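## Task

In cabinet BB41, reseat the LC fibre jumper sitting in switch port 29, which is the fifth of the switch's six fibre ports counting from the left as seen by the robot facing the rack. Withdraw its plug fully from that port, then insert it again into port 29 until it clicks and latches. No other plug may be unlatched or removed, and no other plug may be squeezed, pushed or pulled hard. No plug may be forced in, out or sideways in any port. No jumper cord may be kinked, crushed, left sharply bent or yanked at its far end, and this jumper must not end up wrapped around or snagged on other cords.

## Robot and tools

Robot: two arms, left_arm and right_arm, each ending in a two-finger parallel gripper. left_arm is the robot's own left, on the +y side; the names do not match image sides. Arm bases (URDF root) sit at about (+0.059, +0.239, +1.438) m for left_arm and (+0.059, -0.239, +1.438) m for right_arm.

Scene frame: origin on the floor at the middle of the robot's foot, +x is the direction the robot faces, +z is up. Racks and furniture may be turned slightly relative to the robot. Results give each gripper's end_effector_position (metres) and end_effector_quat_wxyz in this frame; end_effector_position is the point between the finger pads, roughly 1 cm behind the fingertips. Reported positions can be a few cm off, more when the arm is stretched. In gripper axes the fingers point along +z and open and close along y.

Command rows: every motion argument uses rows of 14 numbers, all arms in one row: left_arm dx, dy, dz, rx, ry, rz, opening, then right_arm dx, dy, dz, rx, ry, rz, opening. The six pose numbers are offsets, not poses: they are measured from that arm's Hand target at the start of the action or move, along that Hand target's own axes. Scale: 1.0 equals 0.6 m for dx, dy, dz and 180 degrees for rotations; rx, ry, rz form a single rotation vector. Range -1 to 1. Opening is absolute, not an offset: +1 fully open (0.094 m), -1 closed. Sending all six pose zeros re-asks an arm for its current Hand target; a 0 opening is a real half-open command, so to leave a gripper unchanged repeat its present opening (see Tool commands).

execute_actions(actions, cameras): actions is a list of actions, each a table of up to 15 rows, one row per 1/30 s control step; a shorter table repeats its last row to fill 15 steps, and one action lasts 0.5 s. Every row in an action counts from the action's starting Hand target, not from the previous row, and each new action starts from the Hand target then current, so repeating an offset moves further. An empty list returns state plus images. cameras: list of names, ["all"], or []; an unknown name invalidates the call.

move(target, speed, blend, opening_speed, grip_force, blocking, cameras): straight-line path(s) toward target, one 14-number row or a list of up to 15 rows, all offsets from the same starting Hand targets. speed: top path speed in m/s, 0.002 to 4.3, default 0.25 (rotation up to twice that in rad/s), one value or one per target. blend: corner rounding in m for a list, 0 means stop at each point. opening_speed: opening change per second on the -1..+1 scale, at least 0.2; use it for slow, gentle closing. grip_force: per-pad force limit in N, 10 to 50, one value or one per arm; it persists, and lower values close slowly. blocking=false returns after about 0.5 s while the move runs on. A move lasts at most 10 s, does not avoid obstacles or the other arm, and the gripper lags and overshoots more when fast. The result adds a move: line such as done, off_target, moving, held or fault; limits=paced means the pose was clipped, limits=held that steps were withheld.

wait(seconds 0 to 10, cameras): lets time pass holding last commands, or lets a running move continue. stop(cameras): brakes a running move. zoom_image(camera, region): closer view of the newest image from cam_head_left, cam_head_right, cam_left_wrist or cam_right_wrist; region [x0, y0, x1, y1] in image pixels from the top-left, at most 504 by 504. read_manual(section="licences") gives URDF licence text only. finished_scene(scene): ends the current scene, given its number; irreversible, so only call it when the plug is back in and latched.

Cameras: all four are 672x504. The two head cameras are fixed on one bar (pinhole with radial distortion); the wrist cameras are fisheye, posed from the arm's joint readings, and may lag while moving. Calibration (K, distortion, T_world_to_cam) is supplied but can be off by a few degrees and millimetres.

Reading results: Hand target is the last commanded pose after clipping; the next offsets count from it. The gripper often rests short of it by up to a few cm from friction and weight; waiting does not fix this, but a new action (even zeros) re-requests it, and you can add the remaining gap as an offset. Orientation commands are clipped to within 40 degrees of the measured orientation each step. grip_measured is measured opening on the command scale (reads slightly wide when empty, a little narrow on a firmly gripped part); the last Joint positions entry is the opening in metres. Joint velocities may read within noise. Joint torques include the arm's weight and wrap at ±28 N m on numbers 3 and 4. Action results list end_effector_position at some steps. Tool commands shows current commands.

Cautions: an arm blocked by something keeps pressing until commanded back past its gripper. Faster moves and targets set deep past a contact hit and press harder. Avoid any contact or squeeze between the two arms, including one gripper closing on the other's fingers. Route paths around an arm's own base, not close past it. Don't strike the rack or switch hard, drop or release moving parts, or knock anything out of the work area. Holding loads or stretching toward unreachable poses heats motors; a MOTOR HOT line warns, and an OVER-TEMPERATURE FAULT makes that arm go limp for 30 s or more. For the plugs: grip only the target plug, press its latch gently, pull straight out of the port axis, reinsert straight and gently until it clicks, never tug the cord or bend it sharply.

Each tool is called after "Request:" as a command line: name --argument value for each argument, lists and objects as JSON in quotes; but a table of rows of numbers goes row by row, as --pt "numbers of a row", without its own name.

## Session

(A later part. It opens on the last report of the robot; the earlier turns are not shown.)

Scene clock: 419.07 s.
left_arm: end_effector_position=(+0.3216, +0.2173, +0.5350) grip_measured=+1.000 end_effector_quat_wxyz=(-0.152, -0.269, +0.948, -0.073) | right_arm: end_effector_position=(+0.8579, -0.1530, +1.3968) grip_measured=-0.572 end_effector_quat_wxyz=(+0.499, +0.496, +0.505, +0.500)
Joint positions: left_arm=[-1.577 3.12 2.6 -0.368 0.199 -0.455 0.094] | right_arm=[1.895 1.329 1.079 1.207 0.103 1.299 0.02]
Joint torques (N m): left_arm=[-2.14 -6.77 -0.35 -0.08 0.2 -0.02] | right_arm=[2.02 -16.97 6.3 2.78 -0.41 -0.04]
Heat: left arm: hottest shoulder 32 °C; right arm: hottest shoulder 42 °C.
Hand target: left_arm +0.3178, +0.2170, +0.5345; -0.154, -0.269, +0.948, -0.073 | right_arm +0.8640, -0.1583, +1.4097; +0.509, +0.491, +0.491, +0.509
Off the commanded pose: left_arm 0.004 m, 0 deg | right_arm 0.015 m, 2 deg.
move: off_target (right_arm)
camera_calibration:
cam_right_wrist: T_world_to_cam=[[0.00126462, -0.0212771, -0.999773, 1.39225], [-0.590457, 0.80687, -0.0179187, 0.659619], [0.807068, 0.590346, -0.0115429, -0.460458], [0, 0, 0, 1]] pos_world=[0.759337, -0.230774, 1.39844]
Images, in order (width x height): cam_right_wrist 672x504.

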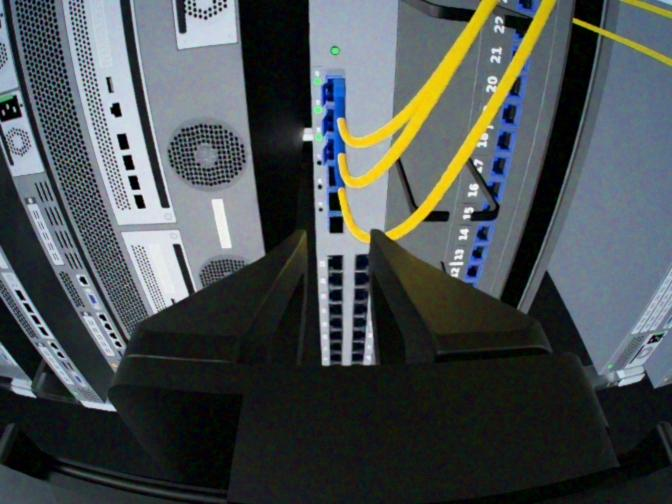

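Request:
zoom_image --camera "cam_right_wrist" --region '[300, 60, 370, 130]'

Request:
zoom_image --camera "cam_right_wrist" --region '[300, 110, 370, 180]'

Scaled by 7.200 from the camera's 672x504 image, which has a finer 960x720 frame.

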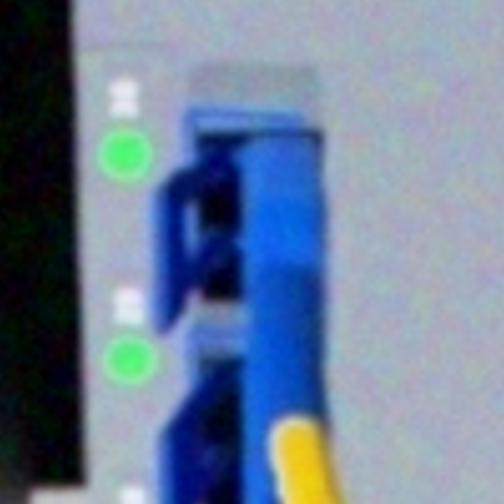

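Scaled by 7.200 from the camera's 672x504 image, which has a finer 960x720 frame.

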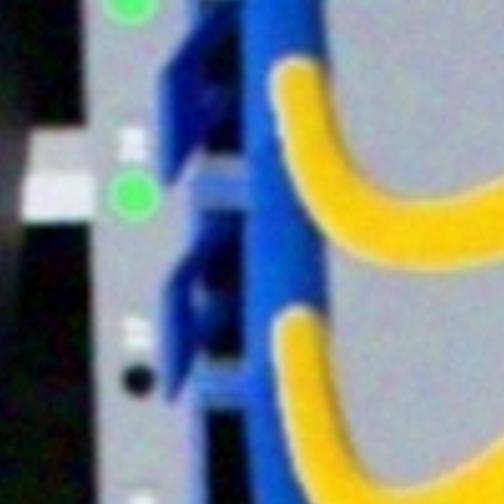

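Request:
move --target '[0,0,0,0,0,0,1,-0.0162,-0.002,0.1233,0,0,0,-0.36]' --speed 0.1 --cameras '["cam_right_wrist"]'

Request:
zoom_image --camera "cam_right_wrist" --region '[260, 130, 420, 290]'

Scene clock: 479.60 s.
left_arm: end_effector_position=(+0.3216, +0.2173, +0.5350) grip_measured=+1.000 end_effector_quat_wxyz=(-0.152, -0.269, +0.948, -0.073) | right_arm: end_effector_position=(+0.9245, -0.1639, +1.4014) grip_measured=-0.362 end_effector_quat_wxyz=(+0.502, +0.494, +0.501, +0.502)
Joint positions: left_arm=[-1.577 3.12 2.6 -0.368 0.199 -0.455 0.094] | right_arm=[1.857 1.392 1.288 1.069 0.082 1.329 0.03]
Joint torques (N m): left_arm=[-2.26 -6.89 -0.27 -0.08 0.2 -0.01] | right_arm=[1.73 -17.79 9.58 1.77 -0.4 -0.03]
Heat: left arm: hottest shoulder 32 °C; right arm: hottest shoulder 40 °C.
Hand target: left_arm +0.3178, +0.2170, +0.5345; -0.154, -0.269, +0.948, -0.073 | right_arm +0.9380, -0.1678, +1.4114; +0.509, +0.491, +0.491, +0.509
Off the commanded pose: left_arm 0.004 m, 0 deg | right_arm 0.017 m, 2 deg.
move: off_target (right_arm)
camera_calibration:
cam_right_wrist: T_world_to_cam=[[0.0124942, -0.0203113, -0.999716, 1.38613], [-0.587206, 0.809088, -0.023777, 0.713355], [0.809341, 0.587336, -0.00181799, -0.523954], [0, 0, 0, 1]] pos_world=[0.825625, -0.241275, 1.40174]
Images, in order (width x height): cam_right_wrist 672x504.

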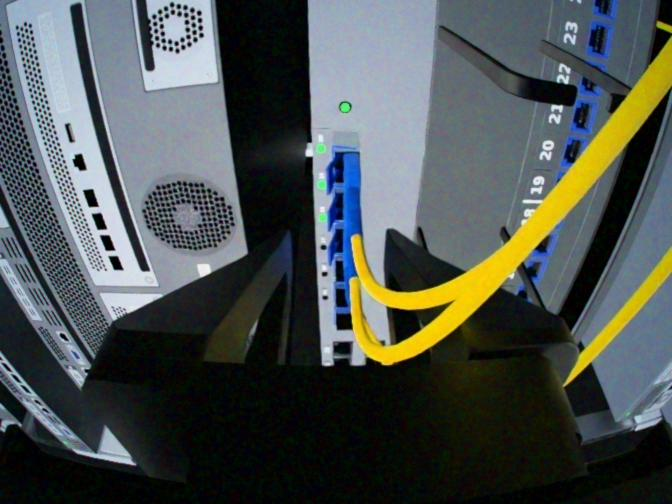

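Scaled by 3.150 from the camera's 672x504 image, which has a finer 960x720 frame.

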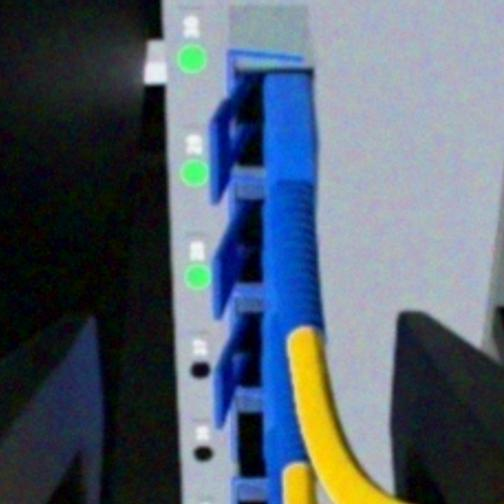

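Request:
zoom_image --camera "cam_right_wrist" --region '[320, 220, 480, 380]'

Request:
execute_actions --actions '[]' --cameras '["cam_head_left","cam_head_right","cam_right_wrist"]'

Request:
zoom_image --camera "cam_head_left" --region '[400, 160, 600, 310]'

Request:
zoom_image --camera "cam_head_right" --region '[370, 160, 570, 310]'

Request:
zoom_image --camera "cam_right_wrist" --region '[310, 130, 390, 210]'

Request:
zoom_image --camera "cam_right_wrist" --region '[310, 190, 390, 270]'

Scaled by 3.150 from the camera's 672x504 image, which has a finer 960x720 frame.

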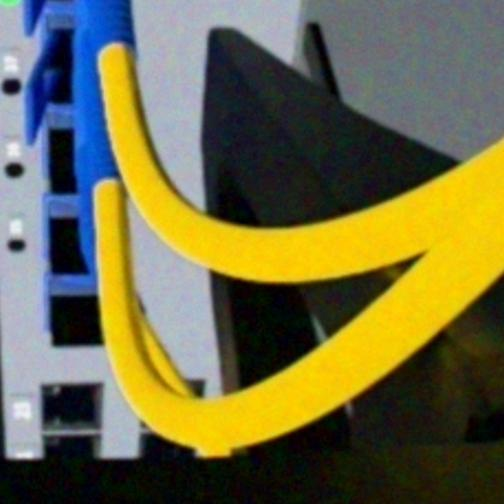

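Scene clock: 490.07 s.
left_arm: end_effector_position=(+0.3216, +0.2173, +0.5350) grip_measured=+1.000 end_effector_quat_wxyz=(-0.152, -0.269, +0.948, -0.073) | right_arm: end_effector_position=(+0.9246, -0.1639, +1.4013) grip_measured=-0.362 end_effector_quat_wxyz=(+0.502, +0.494, +0.501, +0.502)
Joint positions: left_arm=[-1.577 3.12 2.6 -0.368 0.199 -0.455 0.094] | right_arm=[1.857 1.392 1.289 1.069 0.082 1.33 0.03]
Joint velocities: within noise
Joint torques (N m): left_arm=[-2.61 -6.95 -0.35 -0.2 0.21 -0.02] | right_arm=[1.61 -17.61 9.66 1.81 -0.4 -0.02]
Heat: left arm: hottest shoulder 32 °C; right arm: hottest shoulder 39 °C.
Hand target: left_arm +0.3178, +0.2170, +0.5345; -0.154, -0.269, +0.948, -0.073 | right_arm +0.9380, -0.1678, +1.4113; +0.509, +0.491, +0.491, +0.509
Tool commands: left_gripper/opening=+1.0 right_gripper/opening=-0.36
Off the commanded pose: left_arm 0.004 m, 0 deg | right_arm 0.017 m, 2 deg.
camera_calibration:
cam_right_wrist: T_world_to_cam=[[0.0124784, -0.0199512, -0.999723, 1.38614], [-0.587208, 0.809095, -0.0234763, 0.712912], [0.80934, 0.587339, -0.00161929, -0.52437], [0, 0, 0, 1]] pos_world=[0.825725, -0.241176, 1.40164]
Images, in order (width x height): cam_head_left 672x504, cam_head_right 672x504, cam_right_wrist 672x504.

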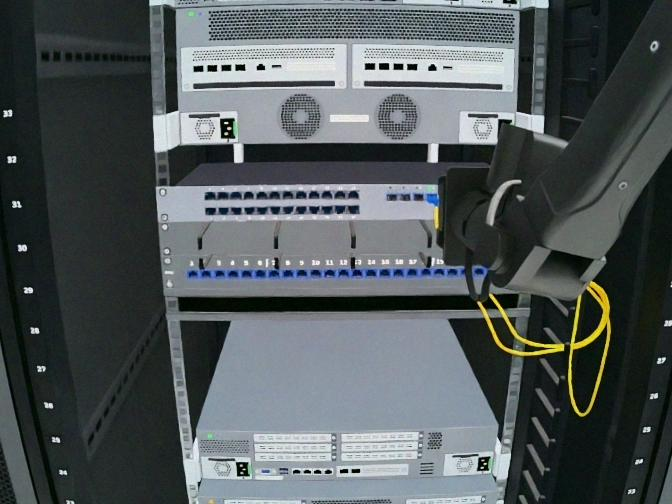

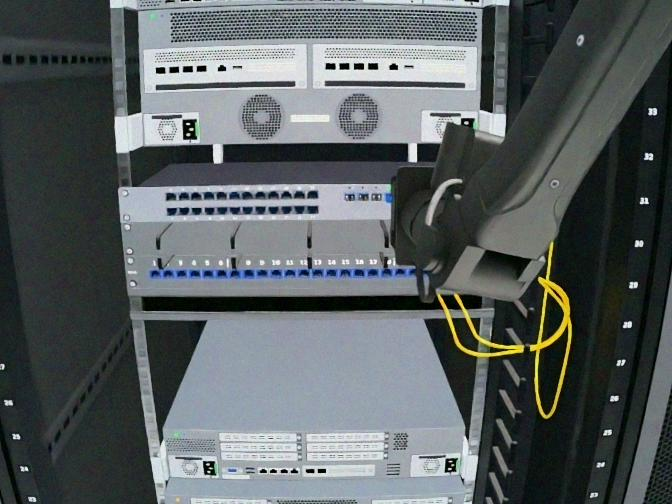

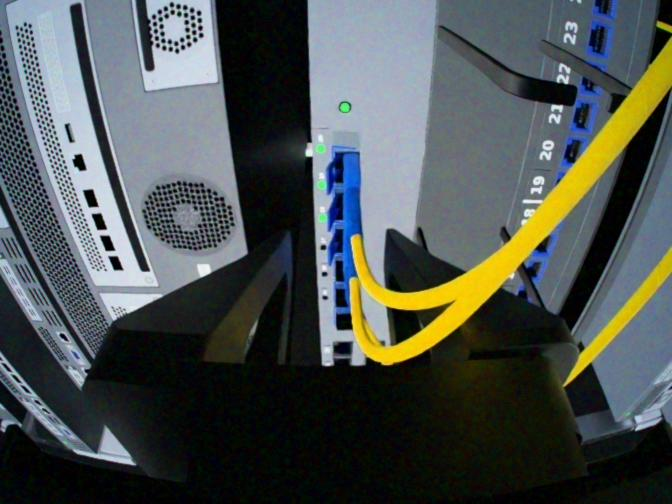

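Scaled by 2.520 from the camera's 672x504 image, which has a finer 960x720 frame.

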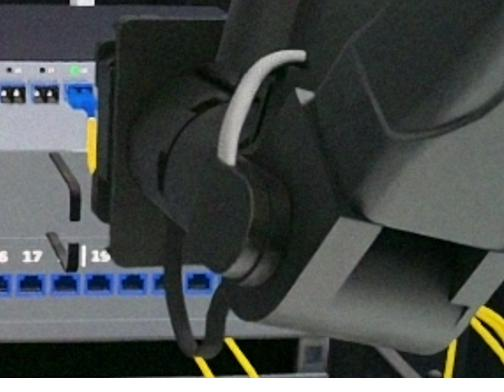

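Scaled by 2.520 from the camera's 672x504 image, which has a finer 960x720 frame.

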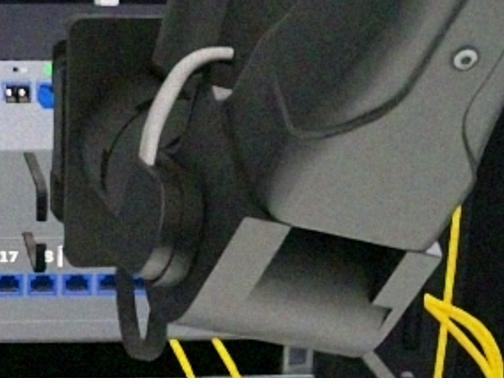

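Scaled by 6.300 from the camera's 672x504 image, which has a finer 960x720 frame.

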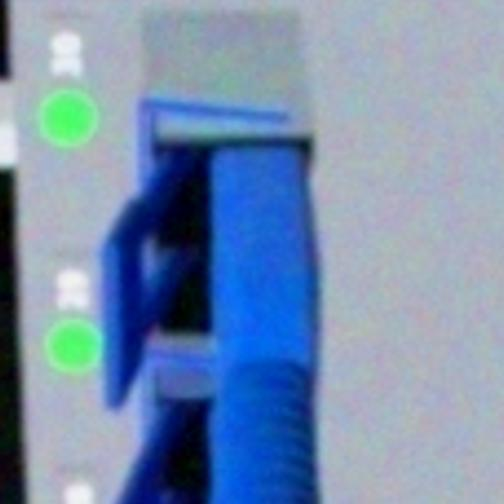

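Scaled by 6.300 from the camera's 672x504 image, which has a finer 960x720 frame.

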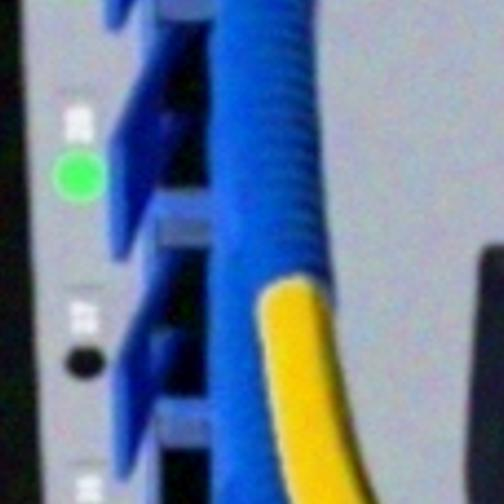

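Request:
move --pt "0 0 0 0 0 0 1 0.0008 -0.0062 0 0 0 0 -0.53" --pt "0 0 0 0 0 0 1 0.0008 -0.0075 0.0365 0 0 0 -0.53" --speed 0.04 --cameras '["cam_right_wrist","cam_head_left"]'

Request:
zoom_image --camera "cam_right_wrist" --region '[260, 160, 420, 320]'

Request:
zoom_image --camera "cam_right_wrist" --region '[310, 210, 390, 290]'

Request:
zoom_image --camera "cam_right_wrist" --region '[320, 240, 480, 400]'

Scene clock: 555.50 s.
left_arm: end_effector_position=(+0.3216, +0.2173, +0.5350) grip_measured=+1.000 end_effector_quat_wxyz=(-0.152, -0.269, +0.948, -0.073) | right_arm: end_effector_position=(+0.9459, -0.1631, +1.3961) grip_measured=-0.528 end_effector_quat_wxyz=(+0.502, +0.495, +0.502, +0.502)
Joint positions: left_arm=[-1.577 3.12 2.6 -0.368 0.199 -0.455 0.094] | right_arm=[1.852 1.43 1.366 1.027 0.08 1.334 0.022]
Joint torques (N m): left_arm=[-2.02 -7 -0.43 -0.09 0.21 -0.02] | right_arm=[1.96 -18.61 10.24 1.65 -0.4 -0.01]
Heat: left arm: hottest shoulder 32 °C; right arm: hottest elbow 42 °C.
Hand target: left_arm +0.3178, +0.2170, +0.5345; -0.154, -0.269, +0.948, -0.073 | right_arm +0.9600, -0.1675, +1.4077; +0.509, +0.491, +0.491, +0.509
Off the commanded pose: left_arm 0.004 m, 0 deg | right_arm 0.019 m, 2 deg.
move: off_target (right_arm)
camera_calibration:
cam_right_wrist: T_world_to_cam=[[0.0100976, -0.0200839, -0.999747, 1.38301], [-0.587269, 0.809088, -0.0221852, 0.722986], [0.809329, 0.587345, -0.00362479, -0.539219], [0, 0, 0, 1]] pos_world=[0.847028, -0.240476, 1.39674]
Images, in order (width x height): cam_head_left 672x504, cam_right_wrist 672x504.

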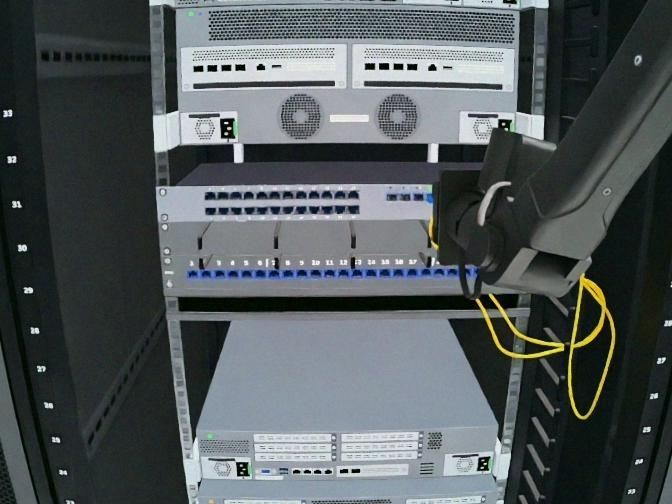

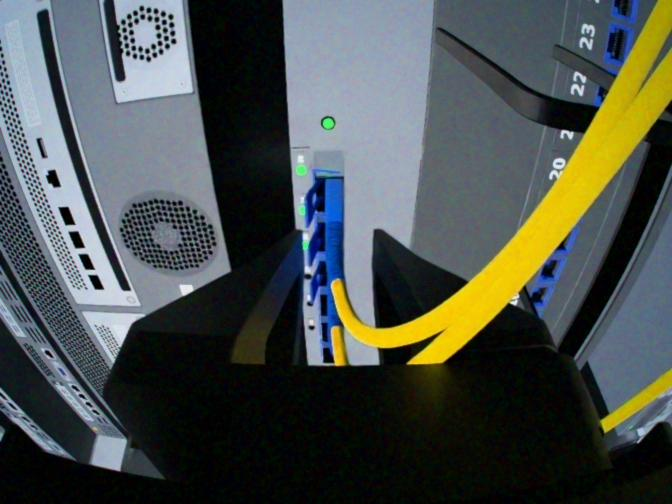

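Scaled by 3.150 from the camera's 672x504 image, which has a finer 960x720 frame.

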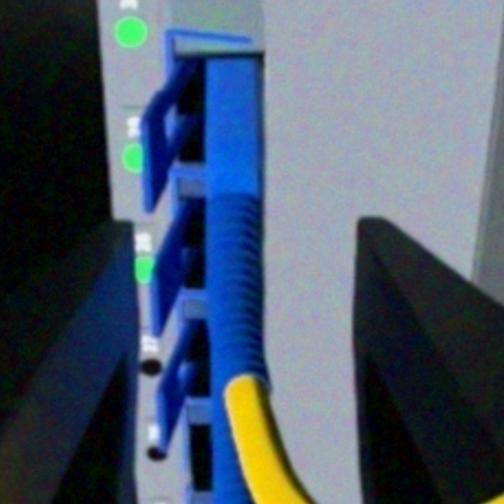

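Scaled by 6.300 from the camera's 672x504 image, which has a finer 960x720 frame.

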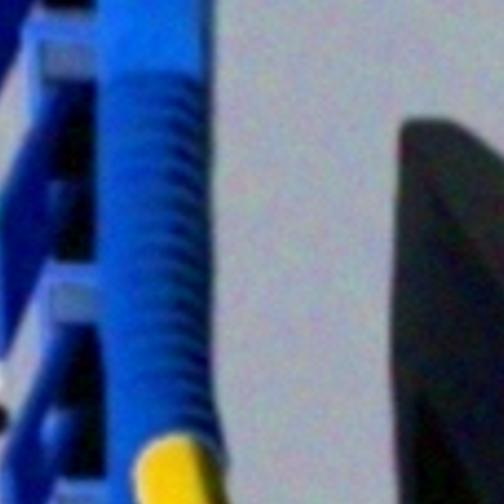

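Scaled by 3.150 from the camera's 672x504 image, which has a finer 960x720 frame.

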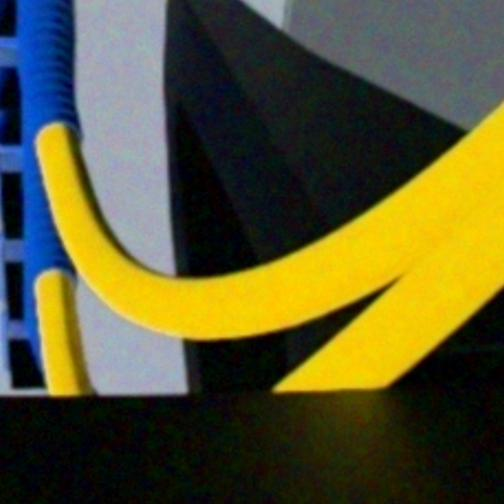

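Request:
move --target '[0,0,0,0,0,0,1,-0.002,0.004,0,0,0,-0.006,-0.53]' --speed 0.04 --cameras '["cam_right_wrist"]'

Request:
zoom_image --camera "cam_right_wrist" --region '[280, 170, 400, 290]'

Scene clock: 599.27 s.
left_arm: end_effector_position=(+0.3216, +0.2173, +0.5350) grip_measured=+1.000 end_effector_quat_wxyz=(-0.152, -0.269, +0.948, -0.073) | right_arm: end_effector_position=(+0.9459, -0.1633, +1.3952) grip_measured=-0.528 end_effector_quat_wxyz=(+0.501, +0.495, +0.503, +0.501)
Joint positions: left_arm=[-1.577 3.12 2.6 -0.368 0.199 -0.455 0.094] | right_arm=[1.852 1.43 1.366 1.023 0.08 1.334 0.022]
Joint torques (N m): left_arm=[-2.26 -7.12 -0.35 -0.1 0.18 -0.02] | right_arm=[1.96 -19.14 10.04 1.84 -0.41 -0.2]
Heat: left arm: hottest shoulder 32 °C; right arm: hottest shoulder 43 °C.
Hand target: left_arm +0.3178, +0.2170, +0.5345; -0.154, -0.269, +0.948, -0.073 | right_arm +0.9599, -0.1685, +1.4100; +0.514, +0.486, +0.496, +0.504
Off the commanded pose: left_arm 0.004 m, 0 deg | right_arm 0.021 m, 2 deg.
move: off_target (right_arm)
camera_calibration:
cam_right_wrist: T_world_to_cam=[[0.00682278, -0.0210011, -0.999756, 1.38507], [-0.587926, 0.808642, -0.0209988, 0.721989], [0.808886, 0.587926, -0.00682991, -0.534197], [0, 0, 0, 1]] pos_world=[0.847131, -0.240675, 1.39624]
Images, in order (width x height): cam_right_wrist 672x504.

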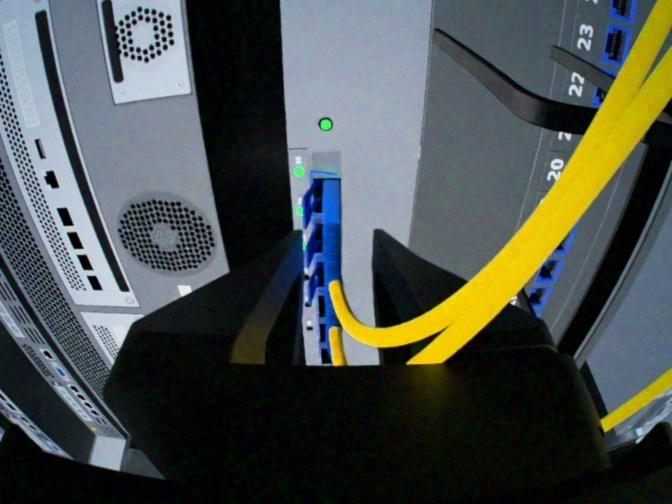

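Scaled by 4.200 from the camera's 672x504 image, which has a finer 960x720 frame.

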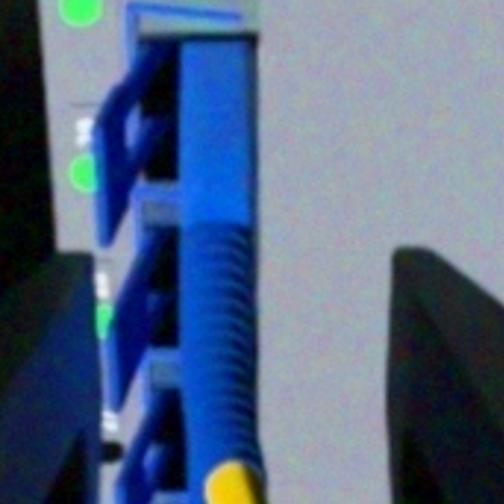

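Request:
move --target '[0,0,0,0,0,0,1,-0.001,0.008,0,0,0,0.003,-0.53]' --speed 0.04

Scene clock: 606.53 s.
left_arm: end_effector_position=(+0.3216, +0.2173, +0.5350) grip_measured=+1.000 end_effector_quat_wxyz=(-0.152, -0.269, +0.948, -0.073) | right_arm: end_effector_position=(+0.9459, -0.1630, +1.3942) grip_measured=-0.528 end_effector_quat_wxyz=(+0.500, +0.496, +0.504, +0.500)
Joint positions: left_arm=[-1.577 3.12 2.6 -0.368 0.199 -0.455 0.094] | right_arm=[1.852 1.43 1.366 1.019 0.08 1.334 0.022]
Joint torques (N m): left_arm=[-2.26 -6.89 -0.31 -0.12 0.21 0] | right_arm=[2.2 -19.66 9.68 1.68 -0.37 -0.13]
Heat: left arm: hottest shoulder 32 °C; right arm: hottest shoulder 43 °C.
Hand target: left_arm +0.3178, +0.2170, +0.5345; -0.154, -0.269, +0.948, -0.073 | right_arm +0.9597, -0.1691, +1.4148; +0.511, +0.488, +0.494, +0.506
Off the commanded pose: left_arm 0.004 m, 0 deg | right_arm 0.025 m, 2 deg.
move: off_target (right_arm)

Request:
move --target '[0,0,0,0,0,0,1,0,0.006,0,0,0,0.0,-0.53]' --speed 0.04

Scene clock: 615.07 s.
left_arm: end_effector_position=(+0.3216, +0.2173, +0.5350) grip_measured=+1.000 end_effector_quat_wxyz=(-0.152, -0.269, +0.948, -0.073) | right_arm: end_effector_position=(+0.9459, -0.1629, +1.3938) grip_measured=-0.528 end_effector_quat_wxyz=(+0.499, +0.496, +0.505, +0.500)
Joint positions: left_arm=[-1.577 3.12 2.6 -0.368 0.199 -0.455 0.094] | right_arm=[1.852 1.43 1.366 1.017 0.08 1.334 0.022]
Joint torques (N m): left_arm=[-2.43 -6.95 -0.42 -0.13 0.2 -0.01] | right_arm=[2.26 -20.48 9.39 1.66 -0.33 -0.16]
Heat: left arm: hottest shoulder 32 °C; right arm: hottest shoulder 43 °C.
Hand target: left_arm +0.3178, +0.2170, +0.5345; -0.154, -0.269, +0.948, -0.073 | right_arm +0.9596, -0.1690, +1.4184; +0.511, +0.488, +0.494, +0.506
Off the commanded pose: left_arm 0.004 m, 0 deg | right_arm 0.029 m, 2 deg.
move: off_target (right_arm)

Request:
move --target '[0,0,0,0,0,0,1,0,0.008,0,0,0,0.0,-0.53]' --speed 0.04

Scene clock: 622.13 s.
left_arm: end_effector_position=(+0.3216, +0.2173, +0.5350) grip_measured=+1.000 end_effector_quat_wxyz=(-0.152, -0.269, +0.948, -0.073) | right_arm: end_effector_position=(+0.9462, -0.1629, +1.3938) grip_measured=-0.528 end_effector_quat_wxyz=(+0.498, +0.497, +0.507, +0.498)
Joint positions: left_arm=[-1.577 3.12 2.6 -0.368 0.199 -0.455 0.094] | right_arm=[1.852 1.428 1.366 1.009 0.08 1.334 0.022]
Joint torques (N m): left_arm=[-2.02 -7.24 -0.34 -0.12 0.19 -0.04] | right_arm=[2.43 -21.07 9.16 1.66 -0.28 -0.15]
Heat: left arm: hottest shoulder 32 °C; right arm: hottest shoulder 44 °C.
Hand target: left_arm +0.3178, +0.2170, +0.5345; -0.154, -0.269, +0.948, -0.073 | right_arm +0.9594, -0.1689, +1.4230; +0.511, +0.488, +0.494, +0.506
Off the commanded pose: left_arm 0.004 m, 0 deg | right_arm 0.033 m, 3 deg.
move: off_target (right_arm)

Request:
move --target '[0,0,0,0,0,0,1,0,0.005,0,0,0,0.0,-0.53]' --speed 0.04 --cameras '["cam_right_wrist"]'

Request:
zoom_image --camera "cam_right_wrist" --region '[280, 170, 400, 290]'

Scene clock: 628.57 s.
left_arm: end_effector_position=(+0.3216, +0.2173, +0.5350) grip_measured=+1.000 end_effector_quat_wxyz=(-0.152, -0.269, +0.948, -0.073) | right_arm: end_effector_position=(+0.9465, -0.1630, +1.3945) grip_measured=-0.528 end_effector_quat_wxyz=(+0.497, +0.498, +0.508, +0.498)
Joint positions: left_arm=[-1.577 3.12 2.6 -0.368 0.199 -0.455 0.094] | right_arm=[1.852 1.425 1.366 1.004 0.08 1.334 0.022]
Joint torques (N m): left_arm=[-2.37 -6.89 -0.36 -0.09 0.21 0.01] | right_arm=[2.2 -21.07 8.99 1.7 -0.26 -0.15]
Heat: left arm: hottest shoulder 32 °C; right arm: hottest shoulder 44 °C.
Hand target: left_arm +0.3178, +0.2170, +0.5345; -0.154, -0.269, +0.948, -0.073 | right_arm +0.9593, -0.1690, +1.4263; +0.511, +0.488, +0.494, +0.506
Off the commanded pose: left_arm 0.004 m, 0 deg | right_arm 0.034 m, 3 deg.
move: off_target (right_arm)
camera_calibration:
cam_right_wrist: T_world_to_cam=[[-0.0070954, -0.0222344, -0.999728, 1.39722], [-0.590793, 0.806706, -0.0137485, 0.7144], [0.806792, 0.590535, -0.0188598, -0.515585], [0, 0, 0, 1]] pos_world=[0.847946, -0.240773, 1.39694]
Images, in order (width x height): cam_right_wrist 672x504.

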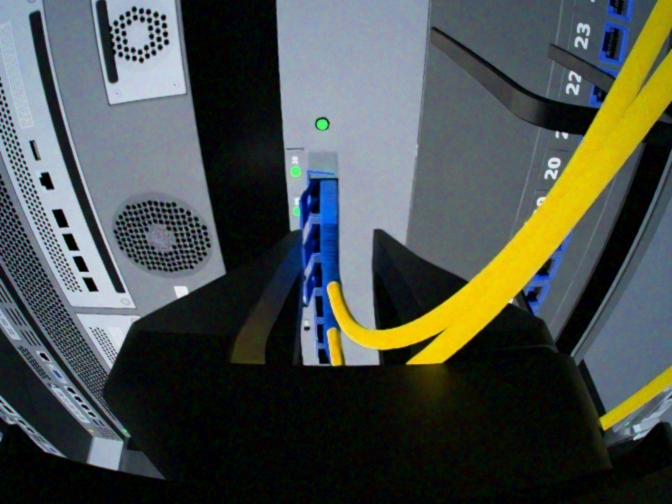

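Scaled by 4.200 from the camera's 672x504 image, which has a finer 960x720 frame.

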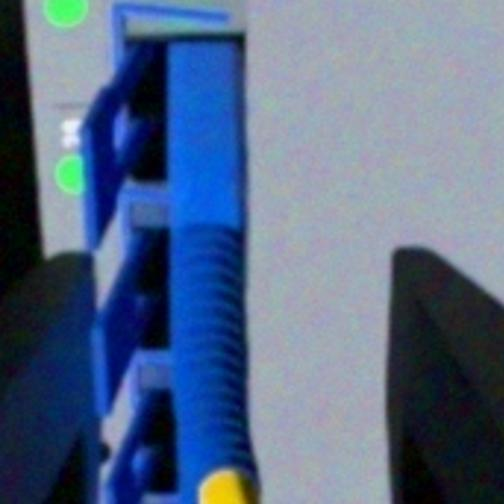

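Request:
move --target '[0,0,0,0,0,0,1,0,0.008,0,0,0,0.0,-0.53]' --speed 0.04

Scene clock: 634.20 s.
left_arm: end_effector_position=(+0.3216, +0.2173, +0.5350) grip_measured=+1.000 end_effector_quat_wxyz=(-0.152, -0.269, +0.948, -0.073) | right_arm: end_effector_position=(+0.9474, -0.1638, +1.3981) grip_measured=-0.528 end_effector_quat_wxyz=(+0.497, +0.498, +0.508, +0.498)
Joint positions: left_arm=[-1.577 3.12 2.6 -0.368 0.199 -0.455 0.094] | right_arm=[1.852 1.417 1.366 0.995 0.08 1.334 0.022]
Joint torques (N m): left_arm=[-2.49 -7.3 -0.39 -0.01 0.22 -0.01] | right_arm=[2.55 -21.13 8.84 1.7 -0.21 -0.18]
Heat: left arm: hottest shoulder 32 °C; right arm: hottest shoulder 43 °C.
Hand target: left_arm +0.3178, +0.2170, +0.5345; -0.154, -0.269, +0.948, -0.073 | right_arm +0.9591, -0.1688, +1.4308; +0.511, +0.488, +0.494, +0.506
Off the commanded pose: left_arm 0.004 m, 0 deg | right_arm 0.035 m, 3 deg.
move: off_target (right_arm)

Request:
move --target '[0,0,0,0,0,0,1,-0.0006,0.002,0,0,0,0.0,-0.53]' --speed 0.04 --cameras '["cam_right_wrist"]'

Request:
zoom_image --camera "cam_right_wrist" --region '[280, 170, 400, 290]'

Scene clock: 641.57 s.
left_arm: end_effector_position=(+0.3216, +0.2173, +0.5350) grip_measured=+1.000 end_effector_quat_wxyz=(-0.152, -0.269, +0.948, -0.073) | right_arm: end_effector_position=(+0.9475, -0.1640, +1.3989) grip_measured=-0.528 end_effector_quat_wxyz=(+0.497, +0.498, +0.508, +0.498)
Joint positions: left_arm=[-1.577 3.12 2.6 -0.368 0.199 -0.455 0.094] | right_arm=[1.852 1.416 1.366 0.993 0.08 1.334 0.022]
Joint torques (N m): left_arm=[-2.32 -6.95 -0.32 -0.02 0.2 0] | right_arm=[2.67 -21.19 8.72 1.78 -0.2 -0.2]
Heat: left arm: hottest shoulder 32 °C; right arm: hottest shoulder 44 °C.
Hand target: left_arm +0.3178, +0.2170, +0.5345; -0.154, -0.269, +0.948, -0.073 | right_arm +0.9591, -0.1692, +1.4320; +0.511, +0.488, +0.494, +0.506
Off the commanded pose: left_arm 0.004 m, 0 deg | right_arm 0.035 m, 3 deg.
move: off_target (right_arm)
camera_calibration:
cam_right_wrist: T_world_to_cam=[[-0.0082504, -0.0223479, -0.999716, 1.40265], [-0.591029, 0.806543, -0.0131521, 0.715244], [0.806608, 0.590753, -0.0198626, -0.514184], [0, 0, 0, 1]] pos_world=[0.849047, -0.241773, 1.40144]
Images, in order (width x height): cam_right_wrist 672x504.

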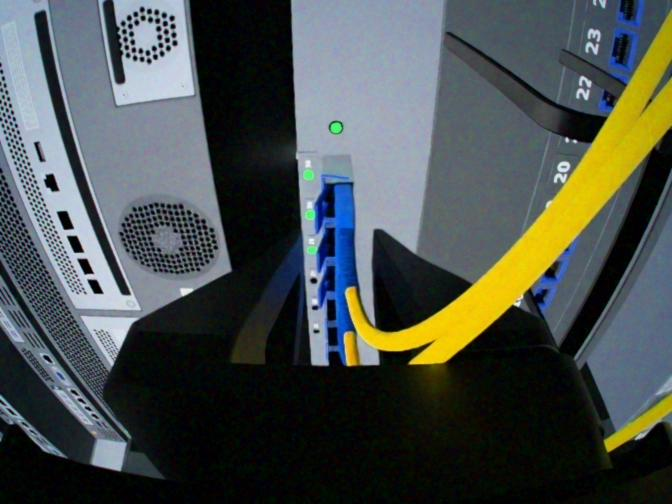

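Scaled by 4.200 from the camera's 672x504 image, which has a finer 960x720 frame.

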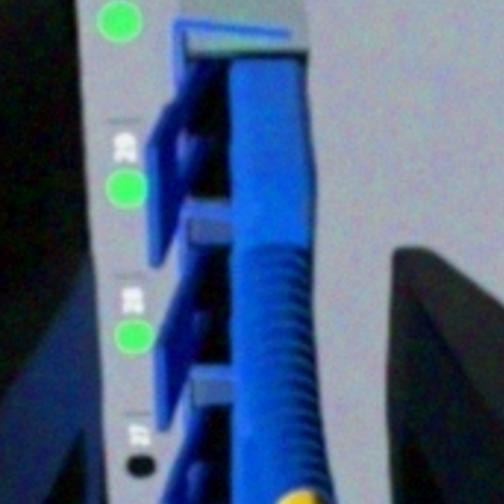

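Request:
move --target '[0,0,0,0,0,0,1,0.001,0,0,0,0,0,-0.73]' --speed 0.04 --opening_speed 0.2 --cameras '["cam_right_wrist"]'

Request:
zoom_image --camera "cam_right_wrist" --region '[280, 170, 400, 290]'

Scene clock: 676.67 s.
left_arm: end_effector_position=(+0.3216, +0.2173, +0.5350) grip_measured=+1.000 end_effector_quat_wxyz=(-0.152, -0.269, +0.948, -0.073) | right_arm: end_effector_position=(+0.9476, -0.1641, +1.3994) grip_measured=-0.727 end_effector_quat_wxyz=(+0.497, +0.498, +0.508, +0.498)
Joint positions: left_arm=[-1.577 3.12 2.6 -0.368 0.199 -0.455 0.094] | right_arm=[1.852 1.415 1.366 0.993 0.08 1.334 0.013]
Joint torques (N m): left_arm=[-2.14 -7 -0.32 -0.13 0.19 -0.02] | right_arm=[2.84 -21.48 8.75 1.78 -0.16 -0.2]
Heat: left arm: hottest shoulder 32 °C; right arm: hottest shoulder 43 °C.
Hand target: left_arm +0.3178, +0.2170, +0.5345; -0.154, -0.269, +0.948, -0.073 | right_arm +0.9591, -0.1686, +1.4322; +0.511, +0.488, +0.494, +0.506
Off the commanded pose: left_arm 0.004 m, 0 deg | right_arm 0.035 m, 3 deg.
move: off_target (right_arm)
camera_calibration:
cam_right_wrist: T_world_to_cam=[[-0.00789058, -0.02233, -0.99972, 1.40285], [-0.590978, 0.806577, -0.0133515, 0.715635], [0.806649, 0.590707, -0.0195609, -0.514664], [0, 0, 0, 1]] pos_world=[0.849147, -0.241873, 1.40194]
Images, in order (width x height): cam_right_wrist 672x504.

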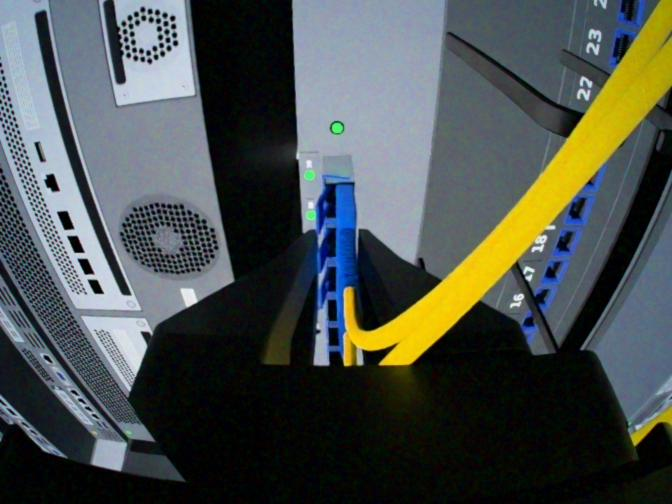

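Scaled by 4.200 from the camera's 672x504 image, which has a finer 960x720 frame.

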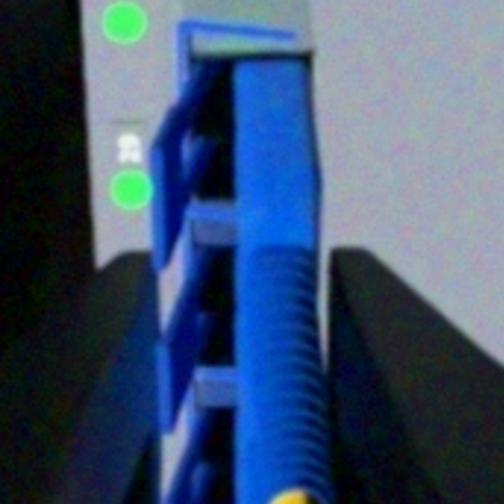

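Request:
move --target '[0,0,0,0,0,0,1,0,0,0,0,0,0,-0.8]' --speed 0.04 --opening_speed 0.2 --cameras '["cam_right_wrist"]'

Request:
zoom_image --camera "cam_right_wrist" --region '[280, 170, 400, 290]'

Scene clock: 687.33 s.
left_arm: end_effector_position=(+0.3216, +0.2173, +0.5350) grip_measured=+1.000 end_effector_quat_wxyz=(-0.152, -0.269, +0.948, -0.073) | right_arm: end_effector_position=(+0.9476, -0.1640, +1.3992) grip_measured=-0.796 end_effector_quat_wxyz=(+0.496, +0.498, +0.508, +0.497)
Joint positions: left_arm=[-1.577 3.12 2.6 -0.368 0.199 -0.455 0.094] | right_arm=[1.852 1.415 1.366 0.991 0.08 1.334 0.01]
Joint torques (N m): left_arm=[-2.43 -6.77 -0.4 -0.02 0.18 0.01] | right_arm=[2.73 -21.54 8.79 1.87 -0.17 -0.2]
Heat: left arm: hottest shoulder 32 °C; right arm: hottest shoulder 42 °C.
Hand target: left_arm +0.3178, +0.2170, +0.5345; -0.154, -0.269, +0.948, -0.073 | right_arm +0.9591, -0.1686, +1.4320; +0.511, +0.488, +0.494, +0.506
Off the commanded pose: left_arm 0.004 m, 0 deg | right_arm 0.035 m, 3 deg.
move: off_target (right_arm)
camera_calibration:
cam_right_wrist: T_world_to_cam=[[-0.00932484, -0.0224029, -0.999706, 1.40403], [-0.591263, 0.806381, -0.0125555, 0.714633], [0.806425, 0.590972, -0.0207654, -0.512782], [0, 0, 0, 1]] pos_world=[0.849149, -0.241773, 1.40194]
Images, in order (width x height): cam_right_wrist 672x504.

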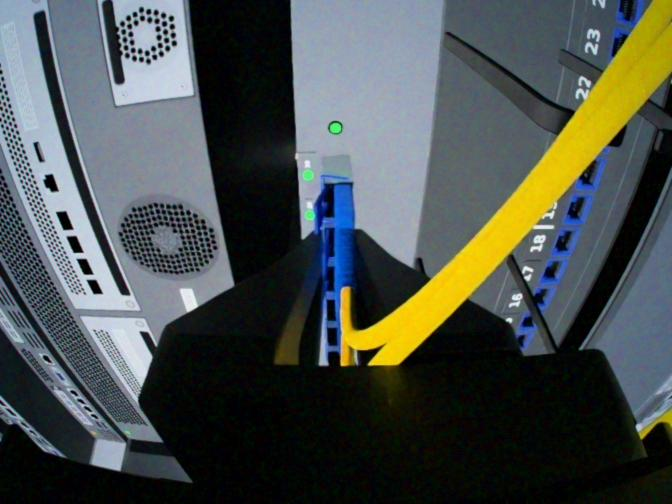

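Scaled by 4.200 from the camera's 672x504 image, which has a finer 960x720 frame.

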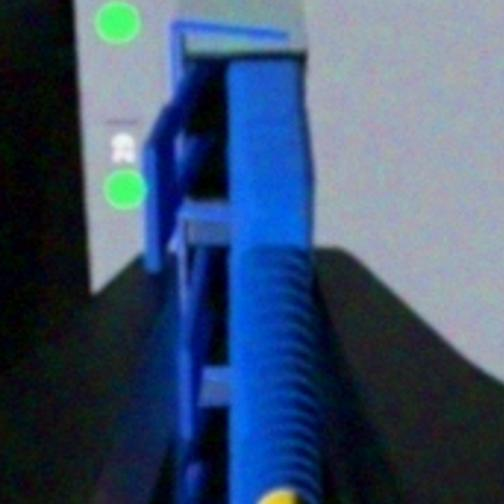

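Request:
zoom_image --camera "cam_right_wrist" --region '[300, 220, 380, 300]'

Request:
zoom_image --camera "cam_right_wrist" --region '[300, 260, 420, 380]'

Scaled by 6.300 from the camera's 672x504 image, which has a finer 960x720 frame.

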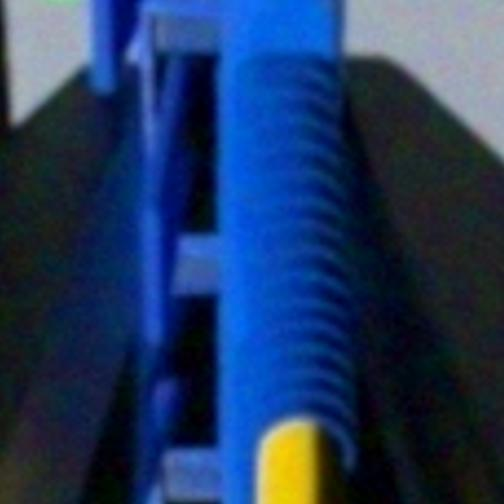

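Scaled by 4.200 from the camera's 672x504 image, which has a finer 960x720 frame.

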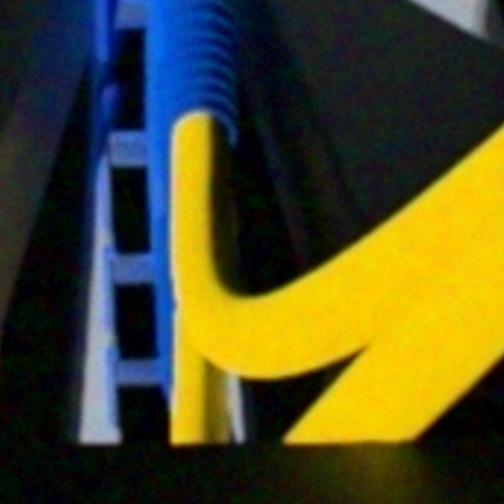

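Request:
move --target '[0,0,0,0,0,0,1,0,0,0,0,0,0,-0.86]' --speed 0.04 --opening_speed 0.2 --cameras '["cam_right_wrist"]'

Request:
zoom_image --camera "cam_right_wrist" --region '[280, 170, 400, 290]'

Scene clock: 724.23 s.
left_arm: end_effector_position=(+0.3216, +0.2173, +0.5350) grip_measured=+1.000 end_effector_quat_wxyz=(-0.152, -0.269, +0.948, -0.073) | right_arm: end_effector_position=(+0.9476, -0.1639, +1.3985) grip_measured=-0.851 end_effector_quat_wxyz=(+0.496, +0.499, +0.509, +0.497)
Joint positions: left_arm=[-1.577 3.12 2.6 -0.368 0.199 -0.455 0.094] | right_arm=[1.852 1.415 1.366 0.988 0.08 1.334 0.007]
Joint torques (N m): left_arm=[-2.43 -6.95 -0.34 -0.01 0.22 0] | right_arm=[2.84 -21.25 8.76 1.99 -0.18 -0.18]
Heat: left arm: hottest shoulder 32 °C; right arm: hottest shoulder 42 °C.
Hand target: left_arm +0.3178, +0.2170, +0.5345; -0.154, -0.269, +0.948, -0.073 | right_arm +0.9591, -0.1686, +1.4320; +0.511, +0.488, +0.494, +0.506
Off the commanded pose: left_arm 0.004 m, 0 deg | right_arm 0.036 m, 3 deg.
move: off_target (right_arm)
camera_calibration:
cam_right_wrist: T_world_to_cam=[[-0.0120003, -0.0226468, -0.999672, 1.4058], [-0.591458, 0.806259, -0.0111652, 0.712817], [0.806247, 0.591129, -0.02307, -0.509373], [0, 0, 0, 1]] pos_world=[0.849151, -0.241772, 1.40154]
Images, in order (width x height): cam_right_wrist 672x504.

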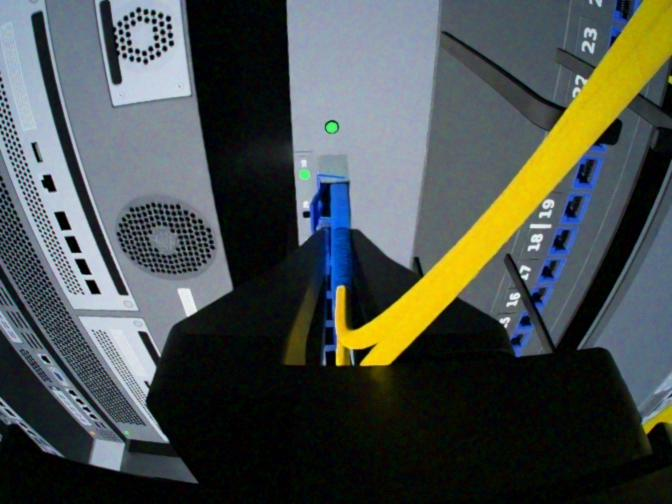

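Scaled by 4.200 from the camera's 672x504 image, which has a finer 960x720 frame.

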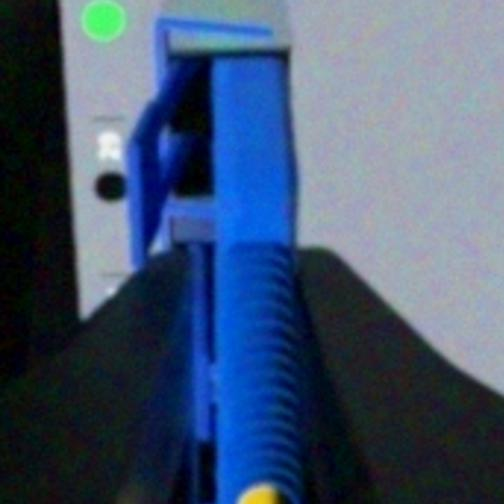

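Request:
execute_actions --actions '[]' --cameras '["cam_head_left","cam_head_right"]'

Request:
zoom_image --camera "cam_head_left" --region '[380, 170, 480, 250]'

Request:
zoom_image --camera "cam_head_right" --region '[340, 170, 440, 250]'

Scene clock: 731.90 s.
left_arm: end_effector_position=(+0.3216, +0.2173, +0.5350) grip_measured=+1.000 end_effector_quat_wxyz=(-0.152, -0.269, +0.948, -0.073) | right_arm: end_effector_position=(+0.9476, -0.1639, +1.3985) grip_measured=-0.852 end_effector_quat_wxyz=(+0.496, +0.499, +0.509, +0.497)
Joint positions: left_arm=[-1.577 3.12 2.6 -0.368 0.199 -0.455 0.094] | right_arm=[1.852 1.415 1.366 0.988 0.08 1.334 0.007]
Joint velocities: within noise
Joint torques (N m): left_arm=[-2.08 -7.18 -0.39 -0.12 0.19 -0.01] | right_arm=[2.9 -21.66 8.79 1.87 -0.19 -0.19]
Heat: left arm: hottest shoulder 32 °C; right arm: hottest shoulder 42 °C.
Hand target: left_arm +0.3178, +0.2170, +0.5345; -0.154, -0.269, +0.948, -0.073 | right_arm +0.9591, -0.1686, +1.4320; +0.511, +0.488, +0.494, +0.506
Tool commands: left_gripper/opening=+1.0 right_gripper/opening=-0.86
Off the commanded pose: left_arm 0.004 m, 0 deg | right_arm 0.036 m, 3 deg.
Images, in order (width x height): cam_head_left 672x504, cam_head_right 672x504.

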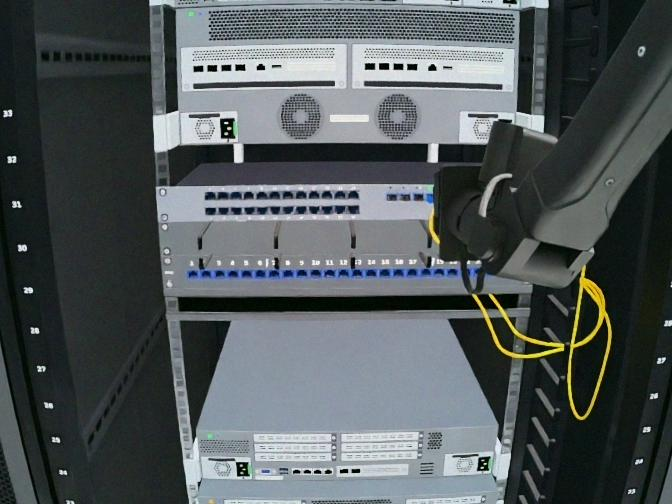

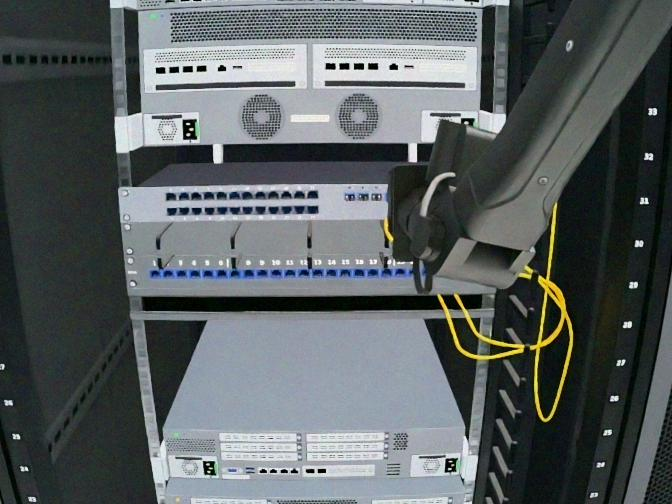

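Scaled by 5.040 from the camera's 672x504 image, which has a finer 960x720 frame.

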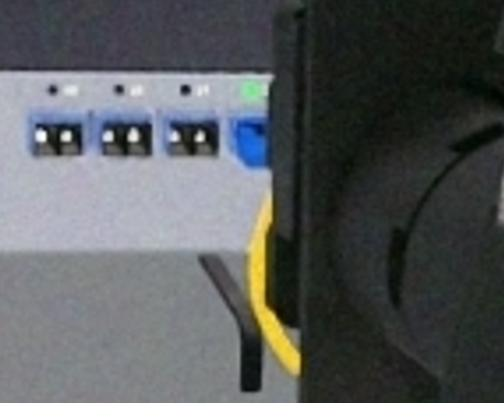

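Scaled by 5.040 from the camera's 672x504 image, which has a finer 960x720 frame.

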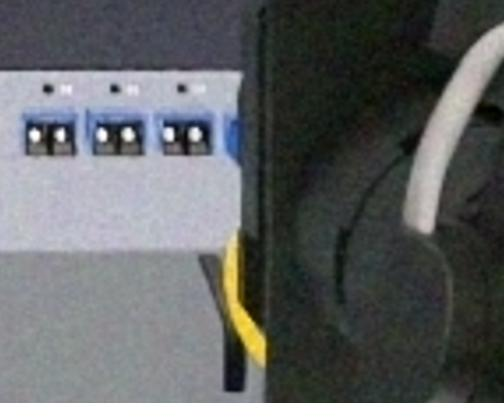

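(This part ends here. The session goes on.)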